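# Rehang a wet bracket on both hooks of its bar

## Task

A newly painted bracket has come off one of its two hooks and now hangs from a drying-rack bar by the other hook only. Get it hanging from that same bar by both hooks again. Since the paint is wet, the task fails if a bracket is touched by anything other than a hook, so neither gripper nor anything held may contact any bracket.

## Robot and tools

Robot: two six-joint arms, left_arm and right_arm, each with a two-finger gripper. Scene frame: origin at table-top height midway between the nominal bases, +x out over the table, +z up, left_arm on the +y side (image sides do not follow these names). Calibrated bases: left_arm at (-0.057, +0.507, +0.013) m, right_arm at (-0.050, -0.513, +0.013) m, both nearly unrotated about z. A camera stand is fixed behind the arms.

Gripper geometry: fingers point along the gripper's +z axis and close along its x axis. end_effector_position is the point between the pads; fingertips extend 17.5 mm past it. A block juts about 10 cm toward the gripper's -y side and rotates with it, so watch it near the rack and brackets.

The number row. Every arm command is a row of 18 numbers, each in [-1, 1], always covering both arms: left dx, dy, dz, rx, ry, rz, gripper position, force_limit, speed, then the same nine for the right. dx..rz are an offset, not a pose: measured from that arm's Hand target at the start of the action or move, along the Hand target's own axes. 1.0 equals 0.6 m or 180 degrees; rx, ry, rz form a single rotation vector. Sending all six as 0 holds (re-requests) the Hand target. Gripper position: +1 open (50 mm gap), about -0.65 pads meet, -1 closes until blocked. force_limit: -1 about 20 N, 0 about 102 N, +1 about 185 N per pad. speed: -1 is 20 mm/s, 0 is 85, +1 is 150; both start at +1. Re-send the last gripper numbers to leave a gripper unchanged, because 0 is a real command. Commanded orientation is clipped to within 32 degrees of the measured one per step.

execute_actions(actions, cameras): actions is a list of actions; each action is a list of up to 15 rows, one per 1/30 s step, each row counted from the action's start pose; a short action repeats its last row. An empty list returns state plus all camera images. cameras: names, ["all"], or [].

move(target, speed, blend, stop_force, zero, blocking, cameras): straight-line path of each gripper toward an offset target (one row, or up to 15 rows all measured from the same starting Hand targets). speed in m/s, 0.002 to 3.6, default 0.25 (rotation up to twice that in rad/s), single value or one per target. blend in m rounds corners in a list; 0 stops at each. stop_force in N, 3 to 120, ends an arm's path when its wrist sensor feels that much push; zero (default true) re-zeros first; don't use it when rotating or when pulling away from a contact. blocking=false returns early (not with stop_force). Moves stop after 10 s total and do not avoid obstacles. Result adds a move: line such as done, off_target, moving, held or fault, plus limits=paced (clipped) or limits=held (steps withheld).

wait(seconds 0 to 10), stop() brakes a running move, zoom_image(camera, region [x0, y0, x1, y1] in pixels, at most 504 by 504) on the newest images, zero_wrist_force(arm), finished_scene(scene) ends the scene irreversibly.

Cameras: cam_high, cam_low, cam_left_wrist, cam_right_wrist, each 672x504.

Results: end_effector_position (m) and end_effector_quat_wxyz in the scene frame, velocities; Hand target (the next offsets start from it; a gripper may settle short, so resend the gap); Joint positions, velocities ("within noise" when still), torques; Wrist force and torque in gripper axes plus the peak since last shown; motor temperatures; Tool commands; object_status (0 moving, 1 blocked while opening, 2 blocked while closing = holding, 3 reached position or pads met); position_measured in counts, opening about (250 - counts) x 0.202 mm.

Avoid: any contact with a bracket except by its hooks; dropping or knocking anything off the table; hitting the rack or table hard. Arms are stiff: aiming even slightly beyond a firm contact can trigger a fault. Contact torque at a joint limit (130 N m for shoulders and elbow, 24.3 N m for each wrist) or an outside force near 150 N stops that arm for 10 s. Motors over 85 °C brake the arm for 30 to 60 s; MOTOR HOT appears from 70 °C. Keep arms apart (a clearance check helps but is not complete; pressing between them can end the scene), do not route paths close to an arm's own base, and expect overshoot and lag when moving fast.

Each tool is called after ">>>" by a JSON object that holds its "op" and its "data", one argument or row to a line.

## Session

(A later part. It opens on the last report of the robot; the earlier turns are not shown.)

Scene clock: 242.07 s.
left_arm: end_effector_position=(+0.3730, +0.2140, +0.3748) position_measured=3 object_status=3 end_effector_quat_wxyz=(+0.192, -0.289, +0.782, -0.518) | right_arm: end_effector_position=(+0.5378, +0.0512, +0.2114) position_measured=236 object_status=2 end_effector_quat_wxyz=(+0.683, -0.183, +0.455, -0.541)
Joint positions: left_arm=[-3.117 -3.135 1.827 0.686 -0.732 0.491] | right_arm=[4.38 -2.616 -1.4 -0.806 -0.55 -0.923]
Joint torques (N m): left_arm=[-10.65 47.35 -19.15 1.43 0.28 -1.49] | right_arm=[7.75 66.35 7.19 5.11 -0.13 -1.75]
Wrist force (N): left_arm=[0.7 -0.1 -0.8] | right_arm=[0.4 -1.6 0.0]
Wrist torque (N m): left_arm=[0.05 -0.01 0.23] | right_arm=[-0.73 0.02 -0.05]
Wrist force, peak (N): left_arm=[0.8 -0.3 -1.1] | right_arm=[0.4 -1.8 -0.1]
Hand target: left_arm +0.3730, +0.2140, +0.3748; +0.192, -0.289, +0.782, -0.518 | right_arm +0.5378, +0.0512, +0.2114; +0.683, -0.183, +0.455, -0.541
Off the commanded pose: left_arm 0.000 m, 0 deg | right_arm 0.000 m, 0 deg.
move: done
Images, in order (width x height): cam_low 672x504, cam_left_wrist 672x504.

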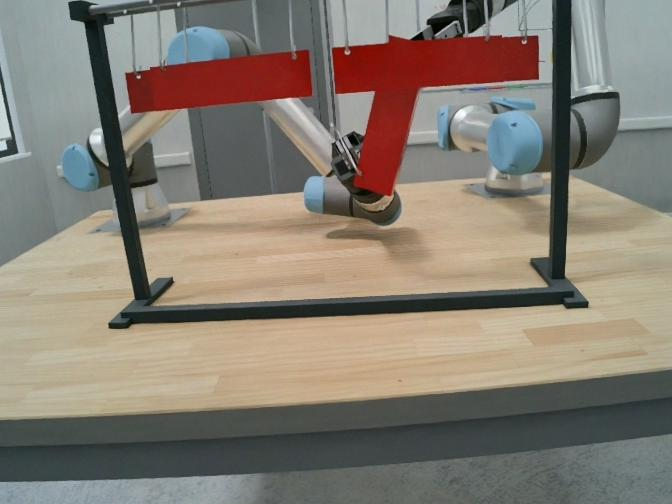

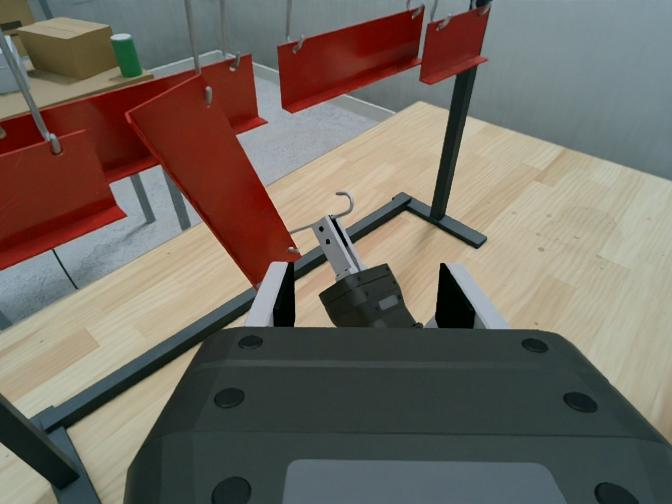

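>>> {"op": "move", "data": {
  "target": [0,0,0,0,0,0,1,1,1,0,0.0002,0.0283,-0.1389,0,0,-1,-0.7,-0.7],
  "speed": 0.06,
  "cameras": ["cam_low","cam_left_wrist"]
}}

>>> {"op": "zoom_image", "data": {
  "camera": "cam_low",
  "region": [330, 145, 380, 195]
}}

>>> {"op": "zoom_image", "data": {
  "camera": "cam_left_wrist",
  "region": [250, 165, 350, 265]
}}

Scene clock: 251.70 s.
left_arm: end_effector_position=(+0.3730, +0.2140, +0.3748) position_measured=3 object_status=3 end_effector_quat_wxyz=(+0.192, -0.289, +0.782, -0.518) | right_arm: end_effector_position=(+0.5517, +0.0471, +0.2201) position_measured=236 object_status=2 end_effector_quat_wxyz=(+0.627, -0.326, +0.561, -0.430)
Joint positions: left_arm=[-3.117 -3.135 1.827 0.686 -0.732 0.491] | right_arm=[4.396 -2.313 -1.436 -1.986 -0.308 -0.083]
Joint torques (N m): left_arm=[-10.76 47.71 -18.71 1.36 0.34 -1.24] | right_arm=[-5.83 58.55 33.24 -0.35 -2.81 1.42]
Wrist force (N): left_arm=[1.0 -0.1 -0.7] | right_arm=[-1.6 -4.5 0.8]
Wrist torque (N m): left_arm=[0.04 -0.05 0.22] | right_arm=[-0.51 0.01 -0.02]
Wrist force, peak (N): left_arm=[1.1 -0.7 -0.7] | right_arm=[-1.8 -5.0 1.0]
Hand target: left_arm +0.3730, +0.2140, +0.3748; +0.192, -0.289, +0.782, -0.518 | right_arm +0.5517, +0.0471, +0.2201; +0.627, -0.326, +0.561, -0.430
Off the commanded pose: left_arm 0.000 m, 0 deg | right_arm 0.000 m, 0 deg.
move: done
Images, in order (width x height): cam_low 672x504, cam_left_wrist 672x504.

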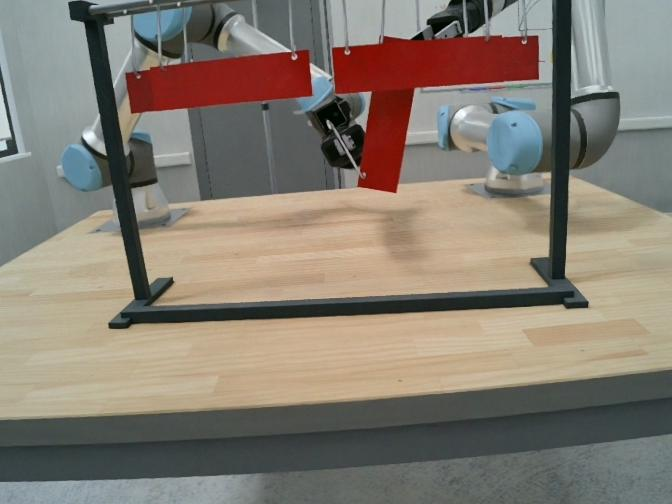

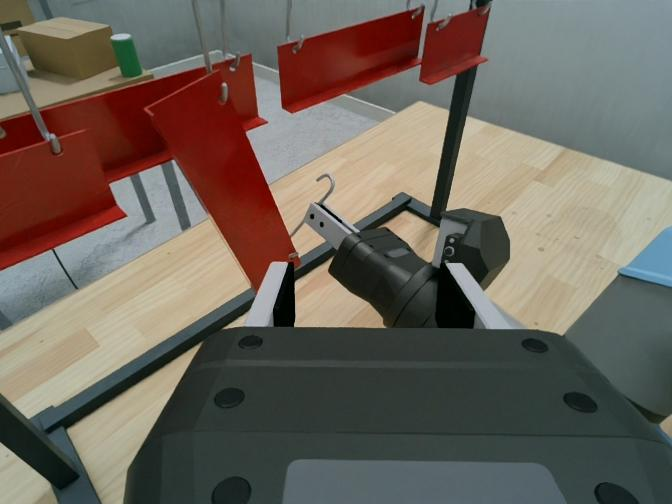

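Scaled by 10.080.

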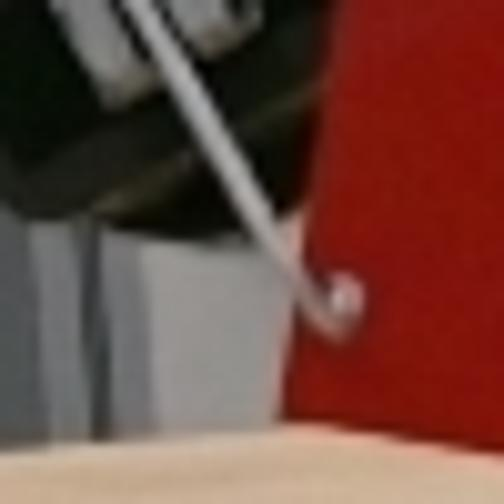

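Scaled by 5.040.

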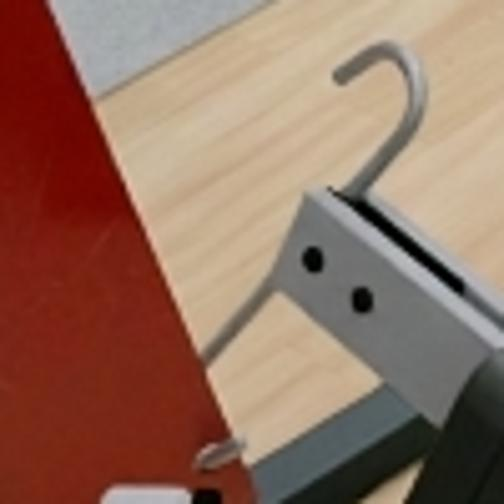

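>>> {"op": "zoom_image", "data": {
  "camera": "cam_left_wrist",
  "region": [120, 0, 320, 200]
}}

>>> {"op": "zoom_image", "data": {
  "camera": "cam_low",
  "region": [310, 0, 450, 200]
}}

Scaled by 2.520.

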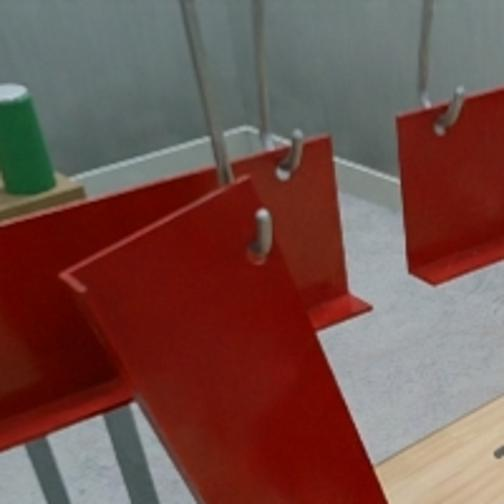

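Scaled by 2.520.

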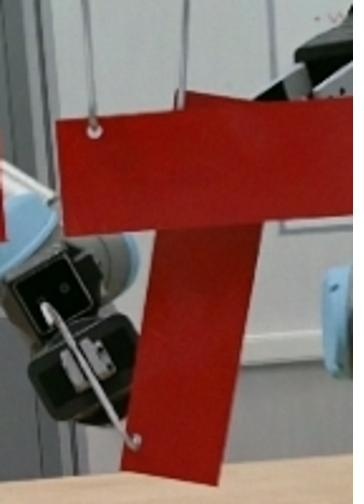

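>>> {"op": "move", "data": {
  "target": [0,0,0,0,0,0,1,1,1,0.004,-0.0109,0.0019,0,0,0,-1,-0.7,-0.7],
  "speed": 0.04,
  "cameras": ["cam_low","cam_left_wrist"]
}}

>>> {"op": "zoom_image", "data": {
  "camera": "cam_low",
  "region": [310, 0, 450, 200]
}}

>>> {"op": "zoom_image", "data": {
  "camera": "cam_left_wrist",
  "region": [120, 0, 340, 270]
}}

Scene clock: 260.20 s.
left_arm: end_effector_position=(+0.3730, +0.2140, +0.3748) position_measured=3 object_status=3 end_effector_quat_wxyz=(+0.192, -0.289, +0.782, -0.518) | right_arm: end_effector_position=(+0.5517, +0.0422, +0.2250) position_measured=236 object_status=2 end_effector_quat_wxyz=(+0.627, -0.326, +0.561, -0.430)
Joint positions: left_arm=[-3.117 -3.135 1.827 0.686 -0.732 0.491] | right_arm=[4.394 -2.298 -1.448 -1.995 -0.31 -0.077]
Joint torques (N m): left_arm=[-11.36 47.93 -17.74 1.38 0.5 -1.22] | right_arm=[-6 60.54 10.3 0.12 -3.4 1.24]
Wrist force (N): left_arm=[0.8 -0.4 -0.7] | right_arm=[0.4 -1.3 -0.2]
Wrist torque (N m): left_arm=[0.01 -0.01 0.23] | right_arm=[-0.59 0.05 -0.16]
Wrist force, peak (N): left_arm=[1.0 -0.2 -0.9] | right_arm=[-1.7 -5.0 0.8]
Hand target: left_arm +0.3730, +0.2140, +0.3748; +0.192, -0.289, +0.782, -0.518 | right_arm +0.5517, +0.0421, +0.2251; +0.627, -0.326, +0.561, -0.430
Off the commanded pose: left_arm 0.000 m, 0 deg | right_arm 0.000 m, 0 deg.
move: done
Images, in order (width x height): cam_low 672x504, cam_left_wrist 672x504.

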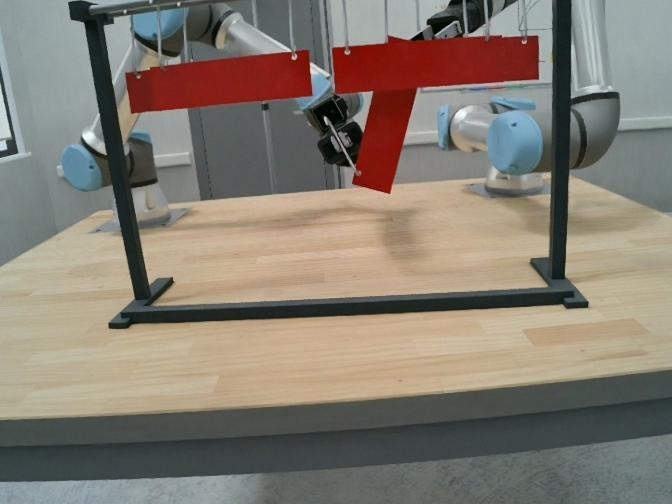

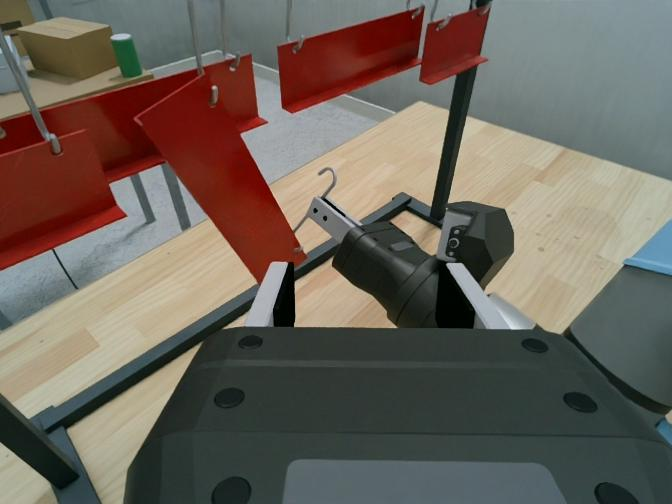

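Scaled by 2.520.

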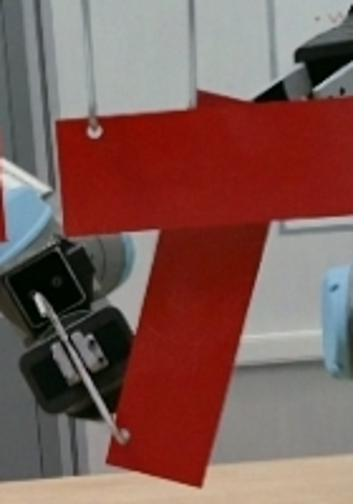

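Scaled by 1.867.

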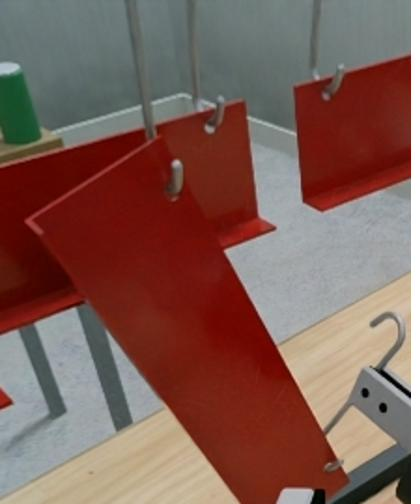

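>>> {"op": "move", "data": {
  "target": [0,0,0,0,0,0,1,1,1,0.0478,-0.0572,0.0072,0.0111,-0.0032,-0.0164,-1,-0.7,-0.7],
  "speed": 0.05,
  "cameras": ["cam_low","cam_left_wrist"]
}}

>>> {"op": "zoom_image", "data": {
  "camera": "cam_low",
  "region": [310, 0, 450, 200]
}}

>>> {"op": "zoom_image", "data": {
  "camera": "cam_left_wrist",
  "region": [120, 0, 380, 270]
}}

Scene clock: 275.63 s.
left_arm: end_effector_position=(+0.3730, +0.2140, +0.3748) position_measured=3 object_status=3 end_effector_quat_wxyz=(+0.192, -0.289, +0.782, -0.518) | right_arm: end_effector_position=(+0.5500, +0.0015, +0.2442) position_measured=236 object_status=2 end_effector_quat_wxyz=(+0.624, -0.332, +0.542, -0.454)
Joint positions: left_arm=[-3.117 -3.135 1.827 0.686 -0.732 0.491] | right_arm=[4.372 -2.213 -1.585 -1.874 -0.342 -0.19]
Joint torques (N m): left_arm=[-10.14 47.73 -19.01 1.44 0.41 -1.13] | right_arm=[-5.69 57.25 11.19 4.42 -3.42 -1.53]
Wrist force (N): left_arm=[0.5 -0.2 -0.8] | right_arm=[0.4 -0.7 -0.3]
Wrist torque (N m): left_arm=[0.03 0.03 0.23] | right_arm=[-0.61 0.02 -0.04]
Wrist force, peak (N): left_arm=[1.1 -0.1 -0.9] | right_arm=[0.6 -1.2 0.0]
Hand target: left_arm +0.3730, +0.2140, +0.3748; +0.192, -0.289, +0.782, -0.518 | right_arm +0.5500, +0.0015, +0.2443; +0.624, -0.332, +0.542, -0.454
Off the commanded pose: left_arm 0.000 m, 0 deg | right_arm 0.000 m, 0 deg.
move: done
Images, in order (width x height): cam_low 672x504, cam_left_wrist 672x504.

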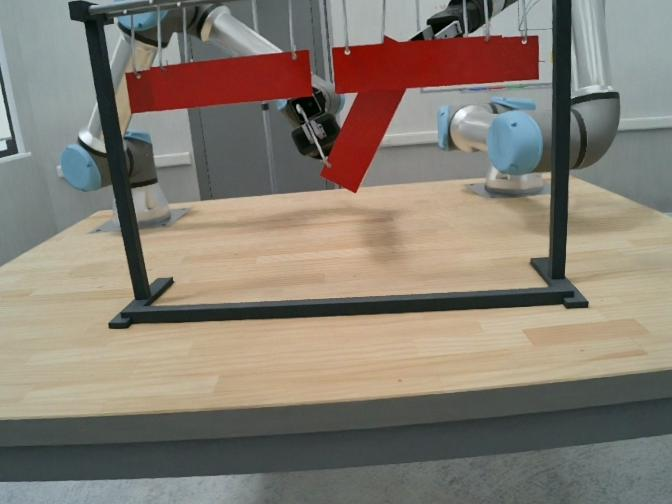

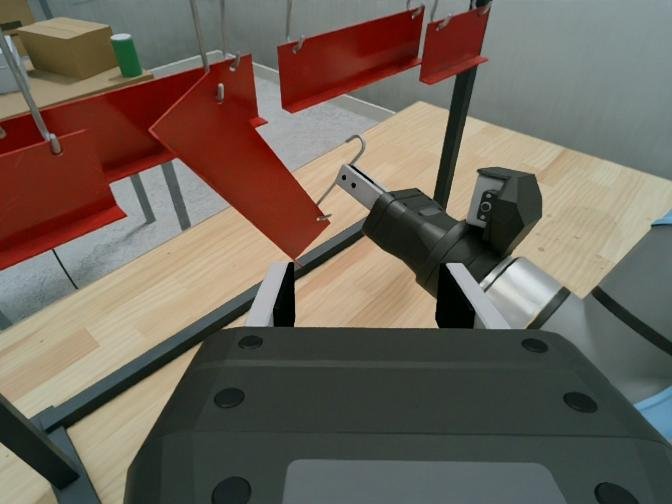

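Scaled by 2.520.

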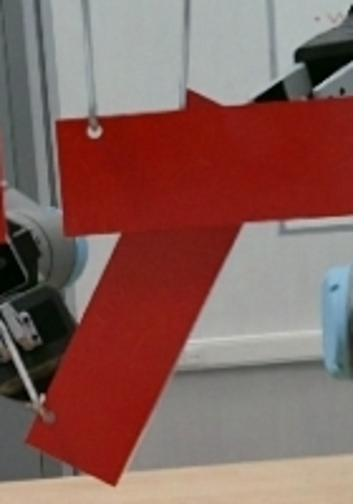

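Scaled by 1.867.

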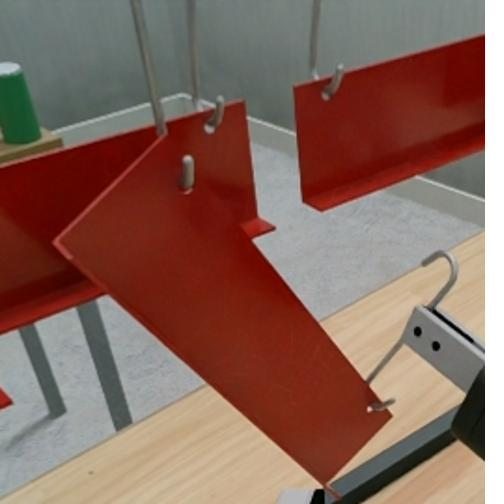

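>>> {"op": "move", "data": {
  "target": [
    [0,0,0,0,0,0,1,1,1,0.0375,-0.0913,0.0147,0.0167,-0.0104,-0.0433,-1,-0.7,-0.7],
    [0,0,0,0,0,0,1,1,1,0.0417,-0.1923,0.0312,0.0331,-0.0216,-0.0805,-1,-0.7,-0.7]
  ],
  "speed": 0.06,
  "blend": 0.008,
  "cameras": ["cam_low","cam_left_wrist"]
}}

>>> {"op": "zoom_image", "data": {
  "camera": "cam_low",
  "region": [270, 0, 450, 200]
}}

>>> {"op": "zoom_image", "data": {
  "camera": "cam_left_wrist",
  "region": [120, 0, 420, 270]
}}

Scene clock: 283.03 s.
left_arm: end_effector_position=(+0.3730, +0.2140, +0.3748) position_measured=3 object_status=3 end_effector_quat_wxyz=(+0.192, -0.289, +0.782, -0.518) | right_arm: end_effector_position=(+0.5443, -0.0655, +0.3430) position_measured=236 object_status=2 end_effector_quat_wxyz=(+0.597, -0.380, +0.450, -0.545)
Joint positions: left_arm=[-3.117 -3.135 1.827 0.686 -0.732 0.491] | right_arm=[4.32 -1.987 -1.768 -1.809 -0.483 -0.531]
Joint torques (N m): left_arm=[-10.65 48.06 -18.82 1.31 0.46 -1.35] | right_arm=[-5.59 49.65 11.6 0.95 -3.62 -1.36]
Wrist force (N): left_arm=[0.7 -0.3 -0.8] | right_arm=[-0.4 0.3 -0.6]
Wrist torque (N m): left_arm=[0.01 0.00 0.23] | right_arm=[-0.67 0.00 0.10]
Wrist force, peak (N): left_arm=[1.0 -0.3 -1.0] | right_arm=[0.2 -1.0 0.0]
Hand target: left_arm +0.3730, +0.2140, +0.3748; +0.192, -0.289, +0.782, -0.518 | right_arm +0.5443, -0.0656, +0.3431; +0.597, -0.380, +0.450, -0.545
Off the commanded pose: left_arm 0.000 m, 0 deg | right_arm 0.000 m, 0 deg.
move: done
Images, in order (width x height): cam_low 672x504, cam_left_wrist 672x504.

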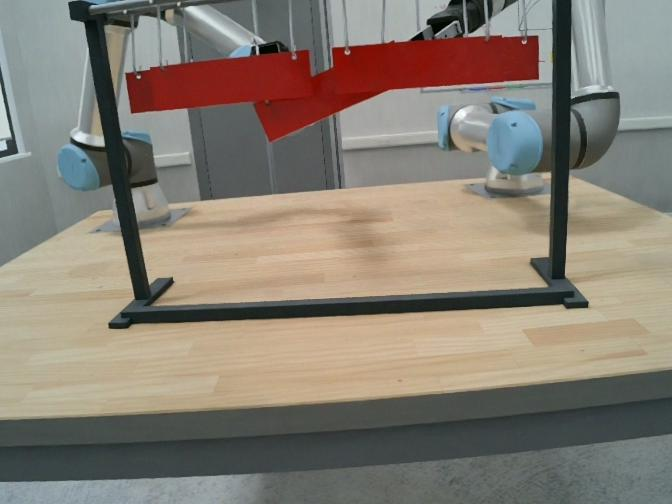

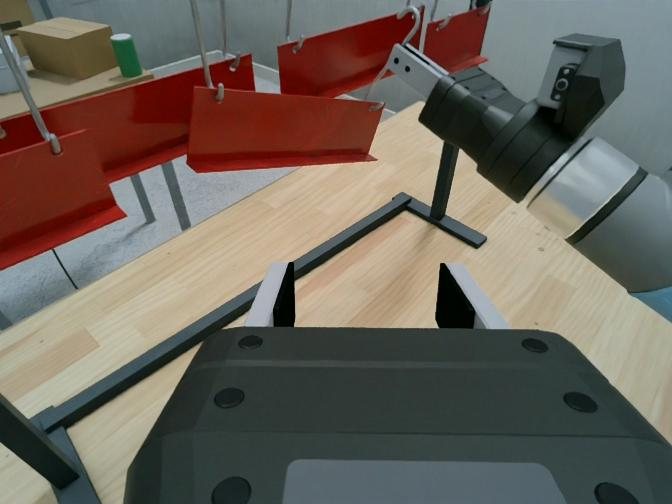

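Scaled by 2.520.

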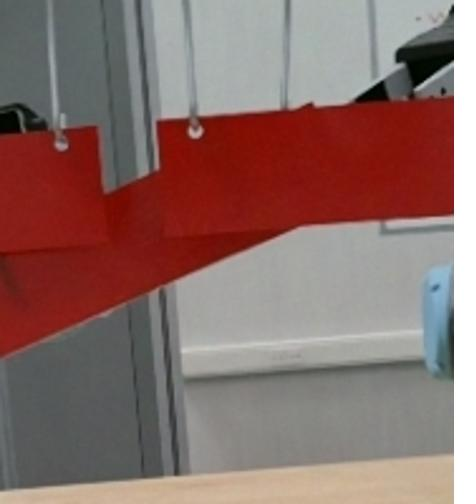

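Scaled by 1.680.

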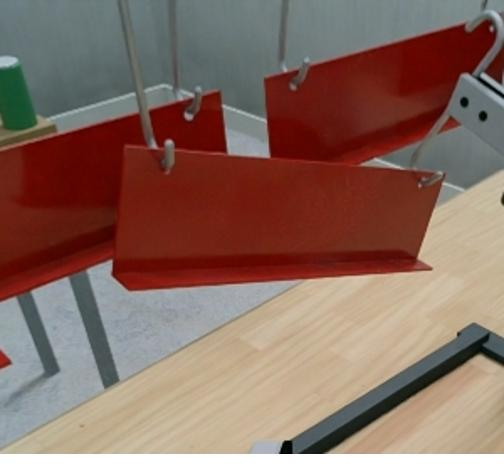

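>>> {"op": "move", "data": {
  "target": [0,0,-0.2,0.13,0,0,1,1,1,-0.0033,-0.0757,0.0212,0.0111,-0.0127,-0.0368,-1,-0.7,-0.7],
  "speed": 0.06,
  "cameras": ["all"]
}}

>>> {"op": "zoom_image", "data": {
  "camera": "cam_right_wrist",
  "region": [150, 100, 550, 340]
}}

>>> {"op": "zoom_image", "data": {
  "camera": "cam_left_wrist",
  "region": [200, 80, 480, 300]
}}

Scene clock: 290.63 s.
left_arm: end_effector_position=(+0.3007, +0.2981, +0.4216) position_measured=3 object_status=3 end_effector_quat_wxyz=(+0.246, -0.244, +0.663, -0.664) | right_arm: end_effector_position=(+0.5424, -0.0694, +0.3901) position_measured=236 object_status=2 end_effector_quat_wxyz=(+0.579, -0.405, +0.406, -0.579)
Joint positions: left_arm=[-2.481 -3.051 2.179 0.508 0.008 0.365] | right_arm=[4.309 -1.916 -1.757 -1.89 -0.545 -0.643]
Joint torques (N m): left_arm=[13.07 25.41 -4.3 -3.3 2.7 1.21] | right_arm=[-5.87 49.03 38.05 1.15 -3.71 -1.53]
Wrist force (N): left_arm=[2.1 -0.5 -1.4] | right_arm=[-1.1 0.5 -0.7]
Wrist torque (N m): left_arm=[0.00 -0.09 0.13] | right_arm=[-0.67 0.00 0.17]
Wrist force, peak (N): left_arm=[2.3 -0.3 -1.5] | right_arm=[-1.0 0.7 -0.7]
Hand target: left_arm +0.3010, +0.2978, +0.4216; +0.247, -0.244, +0.661, -0.666 | right_arm +0.5424, -0.0694, +0.3901; +0.579, -0.405, +0.406, -0.579
Off the commanded pose: left_arm 0.000 m, 0 deg | right_arm 0.000 m, 0 deg.
move: done

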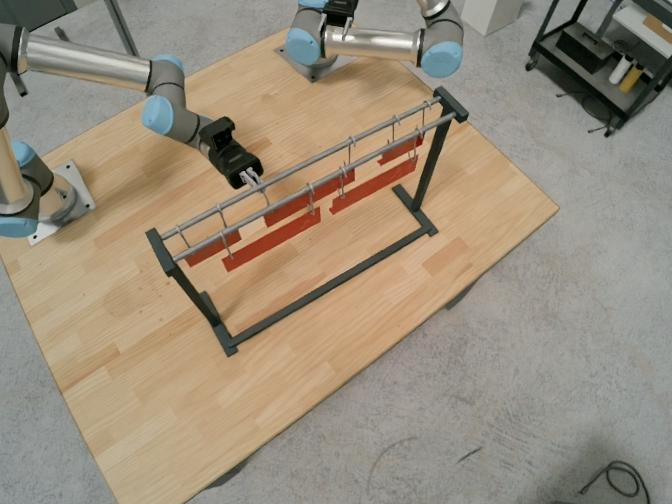

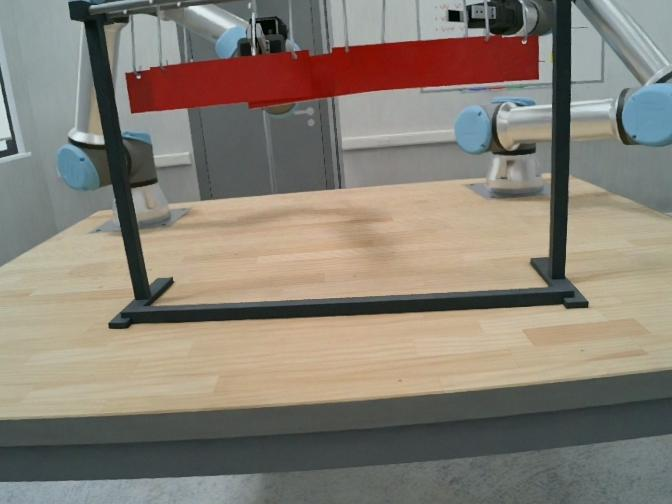

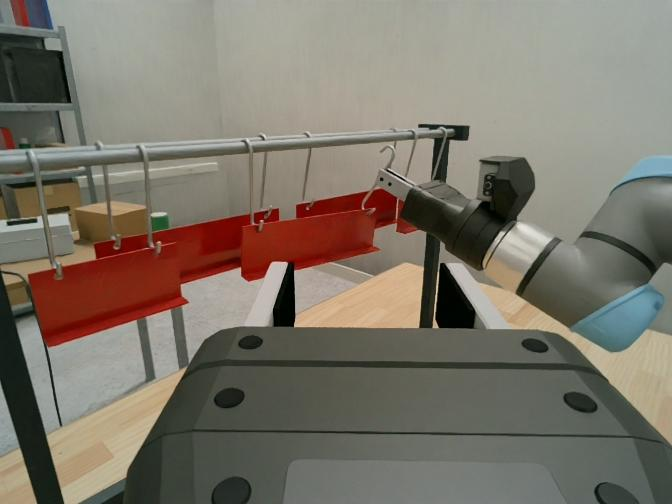

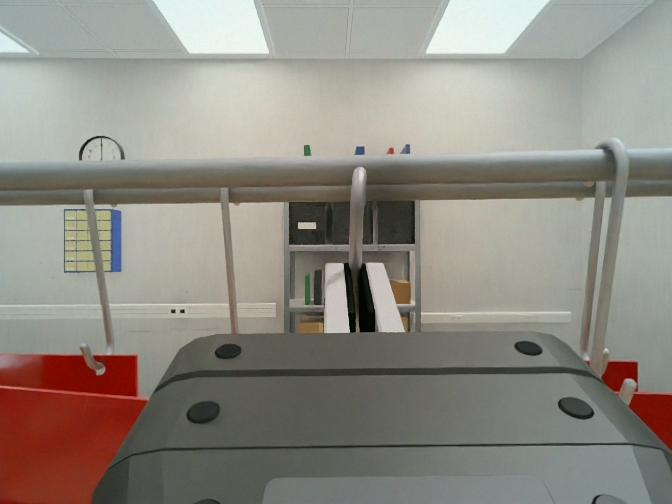

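Scaled by 1.260.

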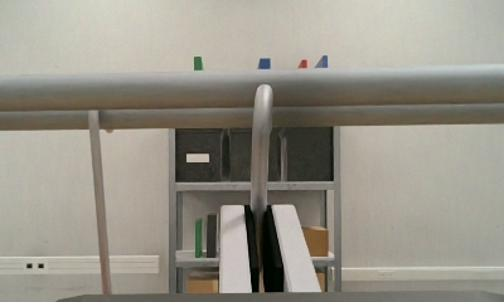

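Scaled by 1.800.

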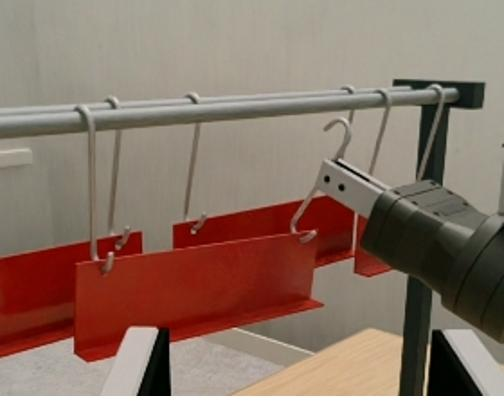

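>>> {"op": "move", "data": {
  "target": [0,0,0,0,0,0,1,1,1,0,-0.0501,0.0182,0,0,0,-1,-0.7,-0.7],
  "speed": 0.04,
  "cameras": ["cam_left_wrist","cam_right_wrist"]
}}

Scene clock: 299.23 s.
left_arm: end_effector_position=(+0.3007, +0.2982, +0.4216) position_measured=3 object_status=3 end_effector_quat_wxyz=(+0.246, -0.244, +0.663, -0.664) | right_arm: end_effector_position=(+0.5424, -0.0694, +0.4220) position_measured=236 object_status=2 end_effector_quat_wxyz=(+0.579, -0.405, +0.406, -0.579)
Joint positions: left_arm=[-2.48 -3.051 2.179 0.508 0.008 0.365] | right_arm=[4.309 -1.88 -1.715 -1.968 -0.545 -0.643]
Joint torques (N m): left_arm=[13.27 26.04 -4.33 -3.3 2.72 1.35] | right_arm=[-2.82 48.21 39.11 1.15 -2.35 1.44]
Wrist force (N): left_arm=[1.8 0.0 -1.2] | right_arm=[-0.9 0.8 -0.9]
Wrist torque (N m): left_arm=[0.08 -0.04 0.13] | right_arm=[-0.65 -0.01 0.15]
Wrist force, peak (N): left_arm=[2.6 -0.3 -1.3] | right_arm=[-1.0 0.8 -1.0]
Hand target: left_arm +0.3007, +0.2982, +0.4216; +0.246, -0.244, +0.663, -0.664 | right_arm +0.5424, -0.0694, +0.4221; +0.579, -0.405, +0.406, -0.579
Off the commanded pose: left_arm 0.000 m, 0 deg | right_arm 0.000 m, 0 deg.
move: done
Images, in order (width x height): cam_left_wrist 672x504, cam_right_wrist 672x504.

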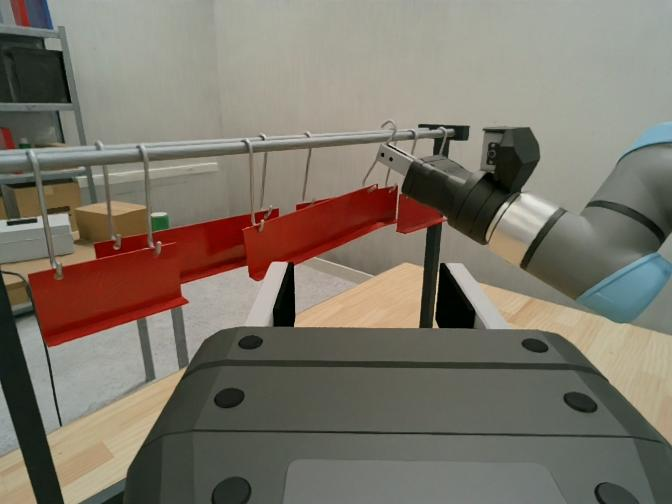

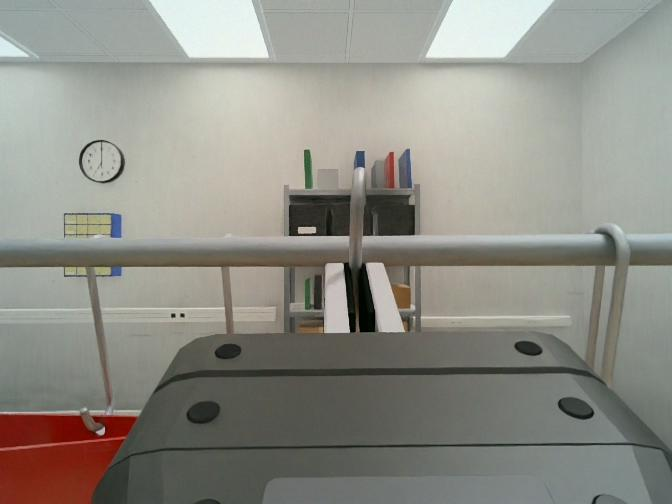

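>>> {"op": "zoom_image", "data": {
  "camera": "cam_left_wrist",
  "region": [330, 100, 480, 212]
}}

Scaled by 3.360.

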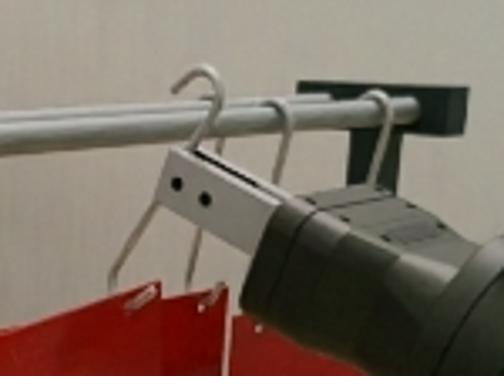

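>>> {"op": "move", "data": {
  "target": [
    [0,0,0,0,0,0,1,1,1,0,-0.0125,0.0046,0,0,0,-1,-0.7,-0.7],
    [0,0,0,0,0,0,1,1,1,0,-0.0071,0.0196,-0.0556,0,0,-1,-0.7,-0.7],
    [0,0,0,0,0,0,1,1,1,0,-0.0009,0.0335,-0.1111,0,0,-1,-0.7,-0.7]
  ],
  "speed": 0.04,
  "blend": 0.003,
  "cameras": ["cam_left_wrist","cam_right_wrist","cam_low"]
}}

>>> {"op": "zoom_image", "data": {
  "camera": "cam_left_wrist",
  "region": [330, 100, 480, 212]
}}

Scene clock: 313.47 s.
left_arm: end_effector_position=(+0.3007, +0.2982, +0.4216) position_measured=3 object_status=3 end_effector_quat_wxyz=(+0.246, -0.244, +0.663, -0.664) | right_arm: end_effector_position=(+0.5596, -0.0691, +0.4294) position_measured=236 object_status=2 end_effector_quat_wxyz=(+0.506, -0.494, +0.494, -0.506)
Joint positions: left_arm=[-2.48 -3.051 2.179 0.508 0.008 0.365] | right_arm=[4.306 -1.943 -1.322 -2.962 -0.43 -0.051]
Joint torques (N m): left_arm=[12.09 25.52 -5.01 -3.25 2.65 1.26] | right_arm=[0.92 38.62 27.66 0.63 -0.22 0.26]
Wrist force (N): left_arm=[2.2 -0.2 -1.2] | right_arm=[0.8 1.0 -14.1]
Wrist torque (N m): left_arm=[0.06 -0.10 0.14] | right_arm=[-0.29 0.14 0.20]
Wrist force, peak (N): left_arm=[2.3 -0.4 -1.4] | right_arm=[18.2 -6.2 -126.1]
Hand target: left_arm +0.3007, +0.2982, +0.4216; +0.246, -0.244, +0.663, -0.664 | right_arm +0.5596, -0.0691, +0.4294; +0.506, -0.494, +0.494, -0.506 (not the last commanded pose)
Tool commands: left_gripper/position=+1.0 left_gripper/force_limit=+1.0 left_gripper/speed=+1.0 right_gripper/position=-1.0 right_gripper/force_limit=-0.701961 right_gripper/speed=-0.701961
Off the commanded pose: left_arm 0.000 m, 0 deg | right_arm 0.001 m, 1 deg.
FORCE FAULT: contact force on the right arm reached its limit, and that arm stopped. The contact can be on any part of that arm, not only on its tool. That arm's remaining commands of this call were not run. That arm is still stopped at the end of this call. That arm stays stopped for about 9 more seconds. Until then a move that you send moves the other arm only, and its call returns only when the move has ended. Once the stop has ended, the next robot result says so. If the stop ends while you think or write, that arm runs what you send next, counted from a new Hand target: where the arm stands when the stop ends. While its stop runs, that arm takes no new command, but its gripper still runs the gripper command that each later call begins with. Until it ends, the stop uses up actions while you think or wait. An arm that is not stopped still takes commands.
move: fault (right_arm)
Images, in order (width x height): cam_low 672x504, cam_left_wrist 672x504, cam_right_wrist 672x504.

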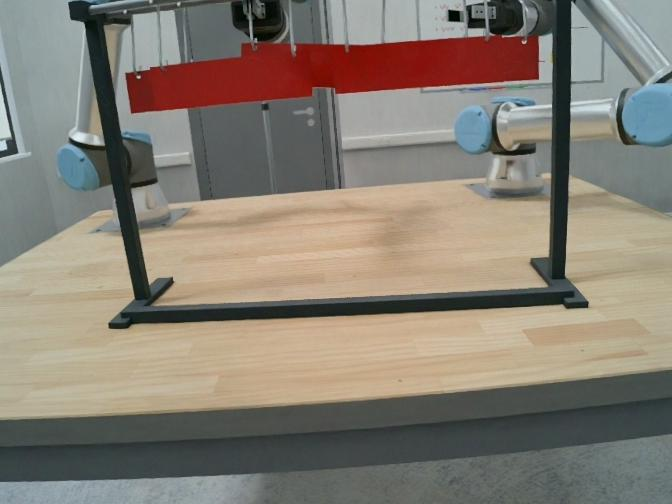

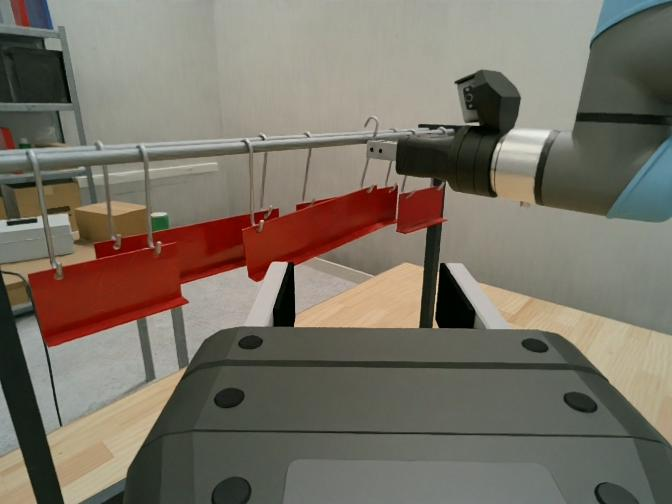

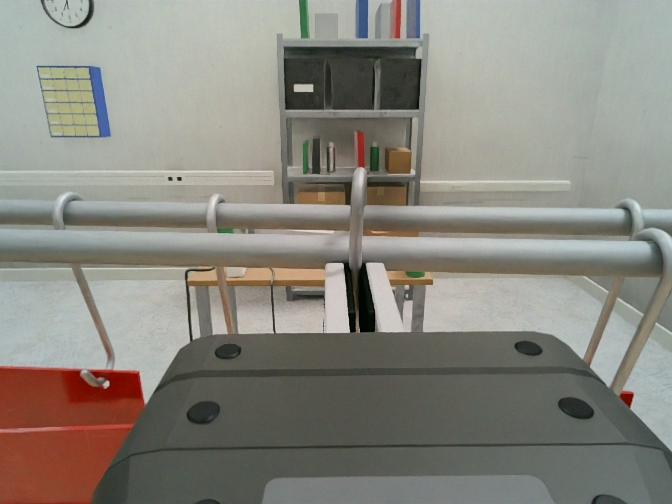

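Scaled by 3.360.

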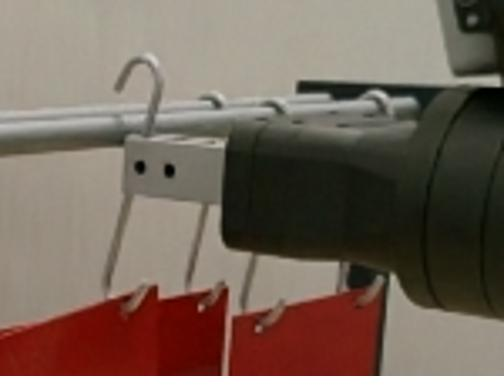

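>>> {"op": "wait", "data": {
  "seconds": 7
}}

Scene clock: 328.10 s.
left_arm: end_effector_position=(+0.3007, +0.2982, +0.4216) position_measured=3 object_status=3 end_effector_quat_wxyz=(+0.246, -0.244, +0.663, -0.664) | right_arm: end_effector_position=(+0.5596, -0.0691, +0.4294) position_measured=236 object_status=2 end_effector_quat_wxyz=(+0.506, -0.494, +0.494, -0.506)
Joint positions: left_arm=[-2.48 -3.051 2.179 0.508 0.008 0.365] | right_arm=[4.306 -1.943 -1.322 -2.962 -0.43 -0.051]
Joint torques (N m): left_arm=[11.27 26.45 -5.03 -3.17 2.69 1.33] | right_arm=[0.52 38.83 27.37 0.59 -0.25 0.26]
Wrist force (N): left_arm=[2.4 -0.1 -1.0] | right_arm=[0.9 0.4 -14.1]
Wrist torque (N m): left_arm=[0.07 -0.12 0.13] | right_arm=[-0.39 0.13 0.20]
Wrist force, peak (N): left_arm=[2.6 -0.2 -1.3] | right_arm=[0.8 0.3 -14.4]
Hand target: left_arm +0.3007, +0.2982, +0.4216; +0.246, -0.244, +0.663, -0.664 | right_arm +0.5596, -0.0691, +0.4294; +0.506, -0.494, +0.494, -0.506 (not the last commanded pose)
Tool commands: left_gripper/position=+1.0 left_gripper/force_limit=+1.0 left_gripper/speed=+1.0 right_gripper/position=-1.0 right_gripper/force_limit=-0.701961 right_gripper/speed=-0.701961
Off the commanded pose: left_arm 0.000 m, 0 deg | right_arm 0.001 m, 1 deg.
FORCE FAULT, CONTINUED: the right arm's stop, for the force fault that an earlier result reported, is over. The rest of the stop counts as 19 of the actions that you can send in this scene. That arm's target is now where it stood when the stop ended, not its last command. That arm accepts commands again.
wait: 7.00 s; at rest from the start

>>> {"op": "move", "data": {
  "target": [0,0,0,0,0,0,1,1,1,0,0.0015,-0.006,-0.0078,0,0,-1,-0.7,-0.7],
  "speed": 0.02,
  "cameras": ["cam_right_wrist","cam_left_wrist"]
}}

Scene clock: 330.57 s.
left_arm: end_effector_position=(+0.3007, +0.2982, +0.4216) position_measured=3 object_status=3 end_effector_quat_wxyz=(+0.246, -0.244, +0.663, -0.664) | right_arm: end_effector_position=(+0.5561, -0.0691, +0.4285) position_measured=236 object_status=2 end_effector_quat_wxyz=(+0.500, -0.500, +0.500, -0.500)
Joint positions: left_arm=[-2.48 -3.051 2.179 0.508 0.008 0.365] | right_arm=[4.312 -1.95 -1.298 -3.037 -0.423 0.002]
Joint torques (N m): left_arm=[11.32 26.04 -4.85 -3.26 2.48 1.41] | right_arm=[7.12 28.43 40.03 -0.78 1.96 1.39]
Wrist force (N): left_arm=[2.1 -0.1 -1.4] | right_arm=[-0.6 0.2 0.1]
Wrist torque (N m): left_arm=[0.07 -0.09 0.14] | right_arm=[-0.55 -0.05 0.11]
Wrist force, peak (N): left_arm=[2.6 -0.2 -1.3] | right_arm=[0.9 0.6 -14.3]
Hand target: left_arm +0.3007, +0.2982, +0.4216; +0.246, -0.244, +0.663, -0.664 | right_arm +0.5561, -0.0691, +0.4285; +0.500, -0.500, +0.501, -0.500
Off the commanded pose: left_arm 0.000 m, 0 deg | right_arm 0.000 m, 0 deg.
move: done
Images, in order (width x height): cam_left_wrist 672x504, cam_right_wrist 672x504.

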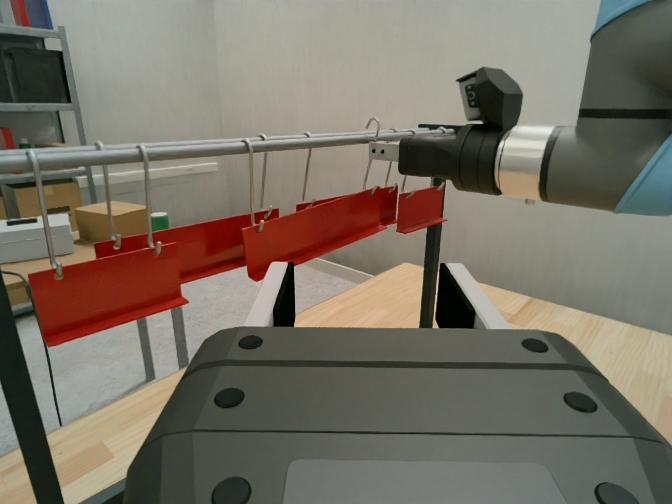

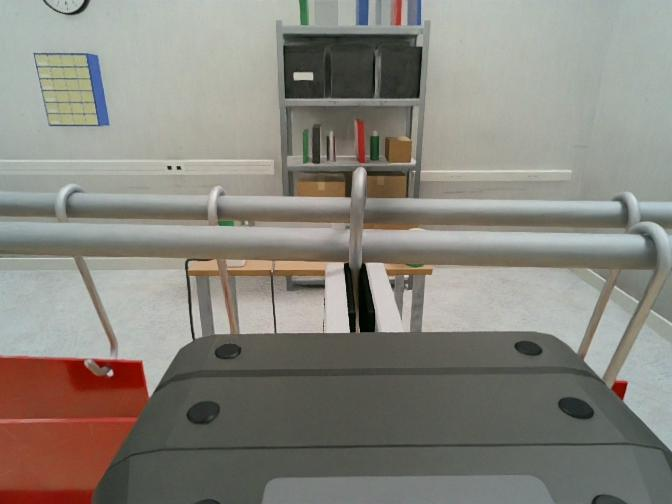

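>>> {"op": "move", "data": {
  "target": [
    [0,0,0,0,0,0,1,1,1,0,0.0092,0.0077,0,0,0,-1,-0.7,-0.7],
    [0,0,0,0,0,0,1,1,1,0,0.0208,0.0123,0,0,0,-1,-0.7,-0.7]
  ],
  "speed": 0.008,
  "stop_force": 6,
  "cameras": ["cam_right_wrist","cam_left_wrist"]
}}

>>> {"op": "zoom_image", "data": {
  "camera": "cam_left_wrist",
  "region": [330, 100, 480, 212]
}}

Scene clock: 334.70 s.
left_arm: end_effector_position=(+0.3007, +0.2982, +0.4216) position_measured=3 object_status=3 end_effector_quat_wxyz=(+0.246, -0.244, +0.663, -0.664) | right_arm: end_effector_position=(+0.5634, -0.0691, +0.4160) position_measured=236 object_status=2 end_effector_quat_wxyz=(+0.500, -0.500, +0.501, -0.500)
Joint positions: left_arm=[-2.48 -3.051 2.179 0.508 0.008 0.365] | right_arm=[4.3 -1.965 -1.309 -3.012 -0.435 0.002]
Joint torques (N m): left_arm=[12.35 26.29 -5.02 -3.22 2.69 1.19] | right_arm=[-6.01 29.17 13.82 3.07 -2.09 -1.15]
Wrist force (N): left_arm=[2.1 -0.3 -1.0] | right_arm=[-0.6 0.3 0.1]
Wrist torque (N m): left_arm=[0.04 -0.08 0.14] | right_arm=[-0.54 -0.04 0.11]
Wrist force, peak (N): left_arm=[2.2 -0.3 -1.7] | right_arm=[-0.8 0.8 -0.2]
Hand target: left_arm +0.3007, +0.2982, +0.4216; +0.246, -0.244, +0.663, -0.664 | right_arm +0.5634, -0.0691, +0.4160; +0.500, -0.500, +0.501, -0.500
Off the commanded pose: left_arm 0.000 m, 0 deg | right_arm 0.000 m, 0 deg.
move: done
Images, in order (width x height): cam_left_wrist 672x504, cam_right_wrist 672x504.

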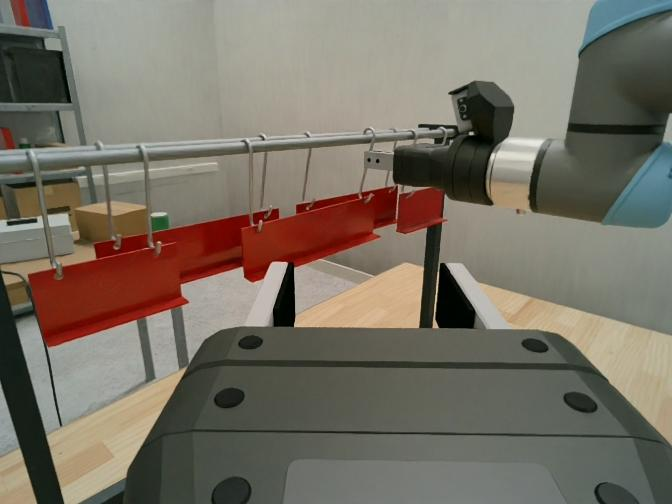

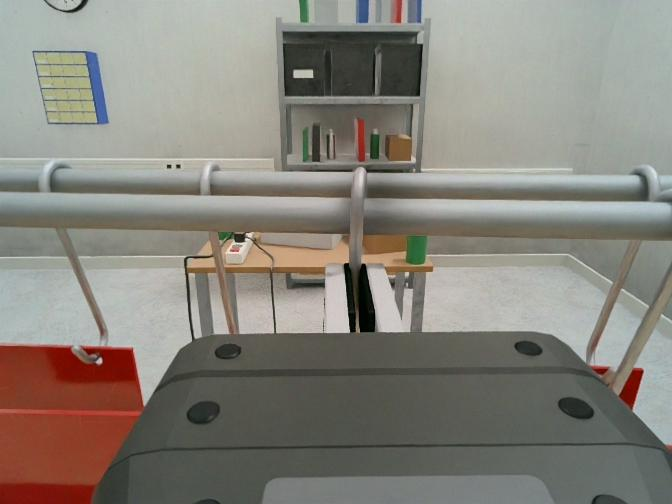

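Scaled by 3.360.

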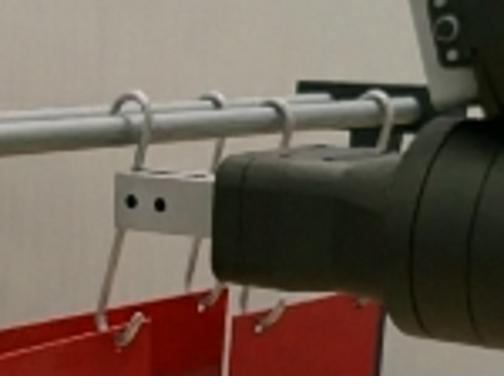

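>>> {"op": "move", "data": {
  "target": [0,0,0,0,0,0,1,1,1,0,0.0095,0.0033,0,0,0,-1,-0.7,-0.7],
  "speed": 0.006,
  "stop_force": 4,
  "cameras": ["cam_right_wrist","cam_left_wrist"]
}}

>>> {"op": "zoom_image", "data": {
  "camera": "cam_left_wrist",
  "region": [330, 100, 480, 212]
}}

Scene clock: 338.03 s.
left_arm: end_effector_position=(+0.3007, +0.2982, +0.4216) position_measured=3 object_status=3 end_effector_quat_wxyz=(+0.246, -0.244, +0.663, -0.664) | right_arm: end_effector_position=(+0.5654, -0.0691, +0.4103) position_measured=236 object_status=2 end_effector_quat_wxyz=(+0.500, -0.500, +0.501, -0.500)
Joint positions: left_arm=[-2.48 -3.051 2.179 0.508 0.008 0.365] | right_arm=[4.297 -1.97 -1.317 -2.999 -0.438 0.002]
Joint torques (N m): left_arm=[11.54 26.95 -3.99 -3.07 2.68 1.42] | right_arm=[-5.91 29.24 14.38 3.11 -2.13 -1.18]
Wrist force (N): left_arm=[2.2 0.0 -1.2] | right_arm=[-0.9 0.3 -0.2]
Wrist torque (N m): left_arm=[0.09 -0.09 0.14] | right_arm=[-0.53 0.00 0.10]
Wrist force, peak (N): left_arm=[2.5 -0.2 -1.5] | right_arm=[-1.0 0.3 -0.1]
Hand target: left_arm +0.3007, +0.2982, +0.4216; +0.246, -0.244, +0.663, -0.664 | right_arm +0.5654, -0.0691, +0.4103; +0.500, -0.500, +0.501, -0.500
Off the commanded pose: left_arm 0.000 m, 0 deg | right_arm 0.000 m, 0 deg.
move: done
Images, in order (width x height): cam_left_wrist 672x504, cam_right_wrist 672x504.

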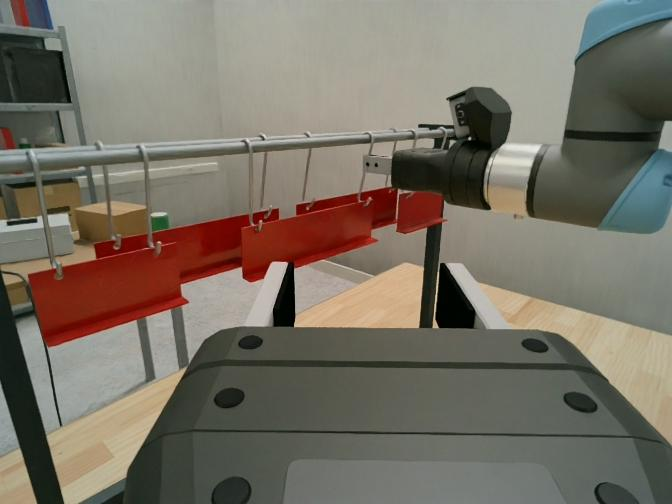

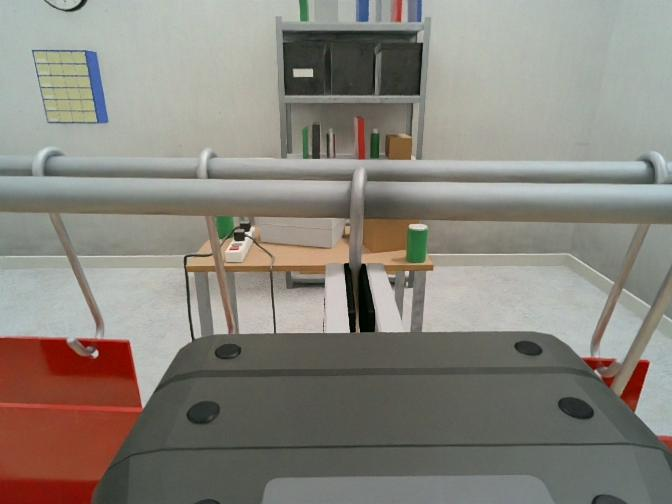

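Scaled by 3.360.

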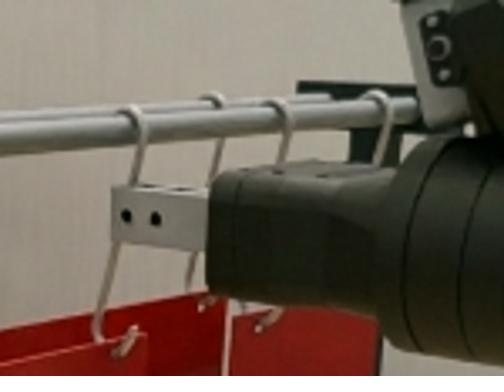

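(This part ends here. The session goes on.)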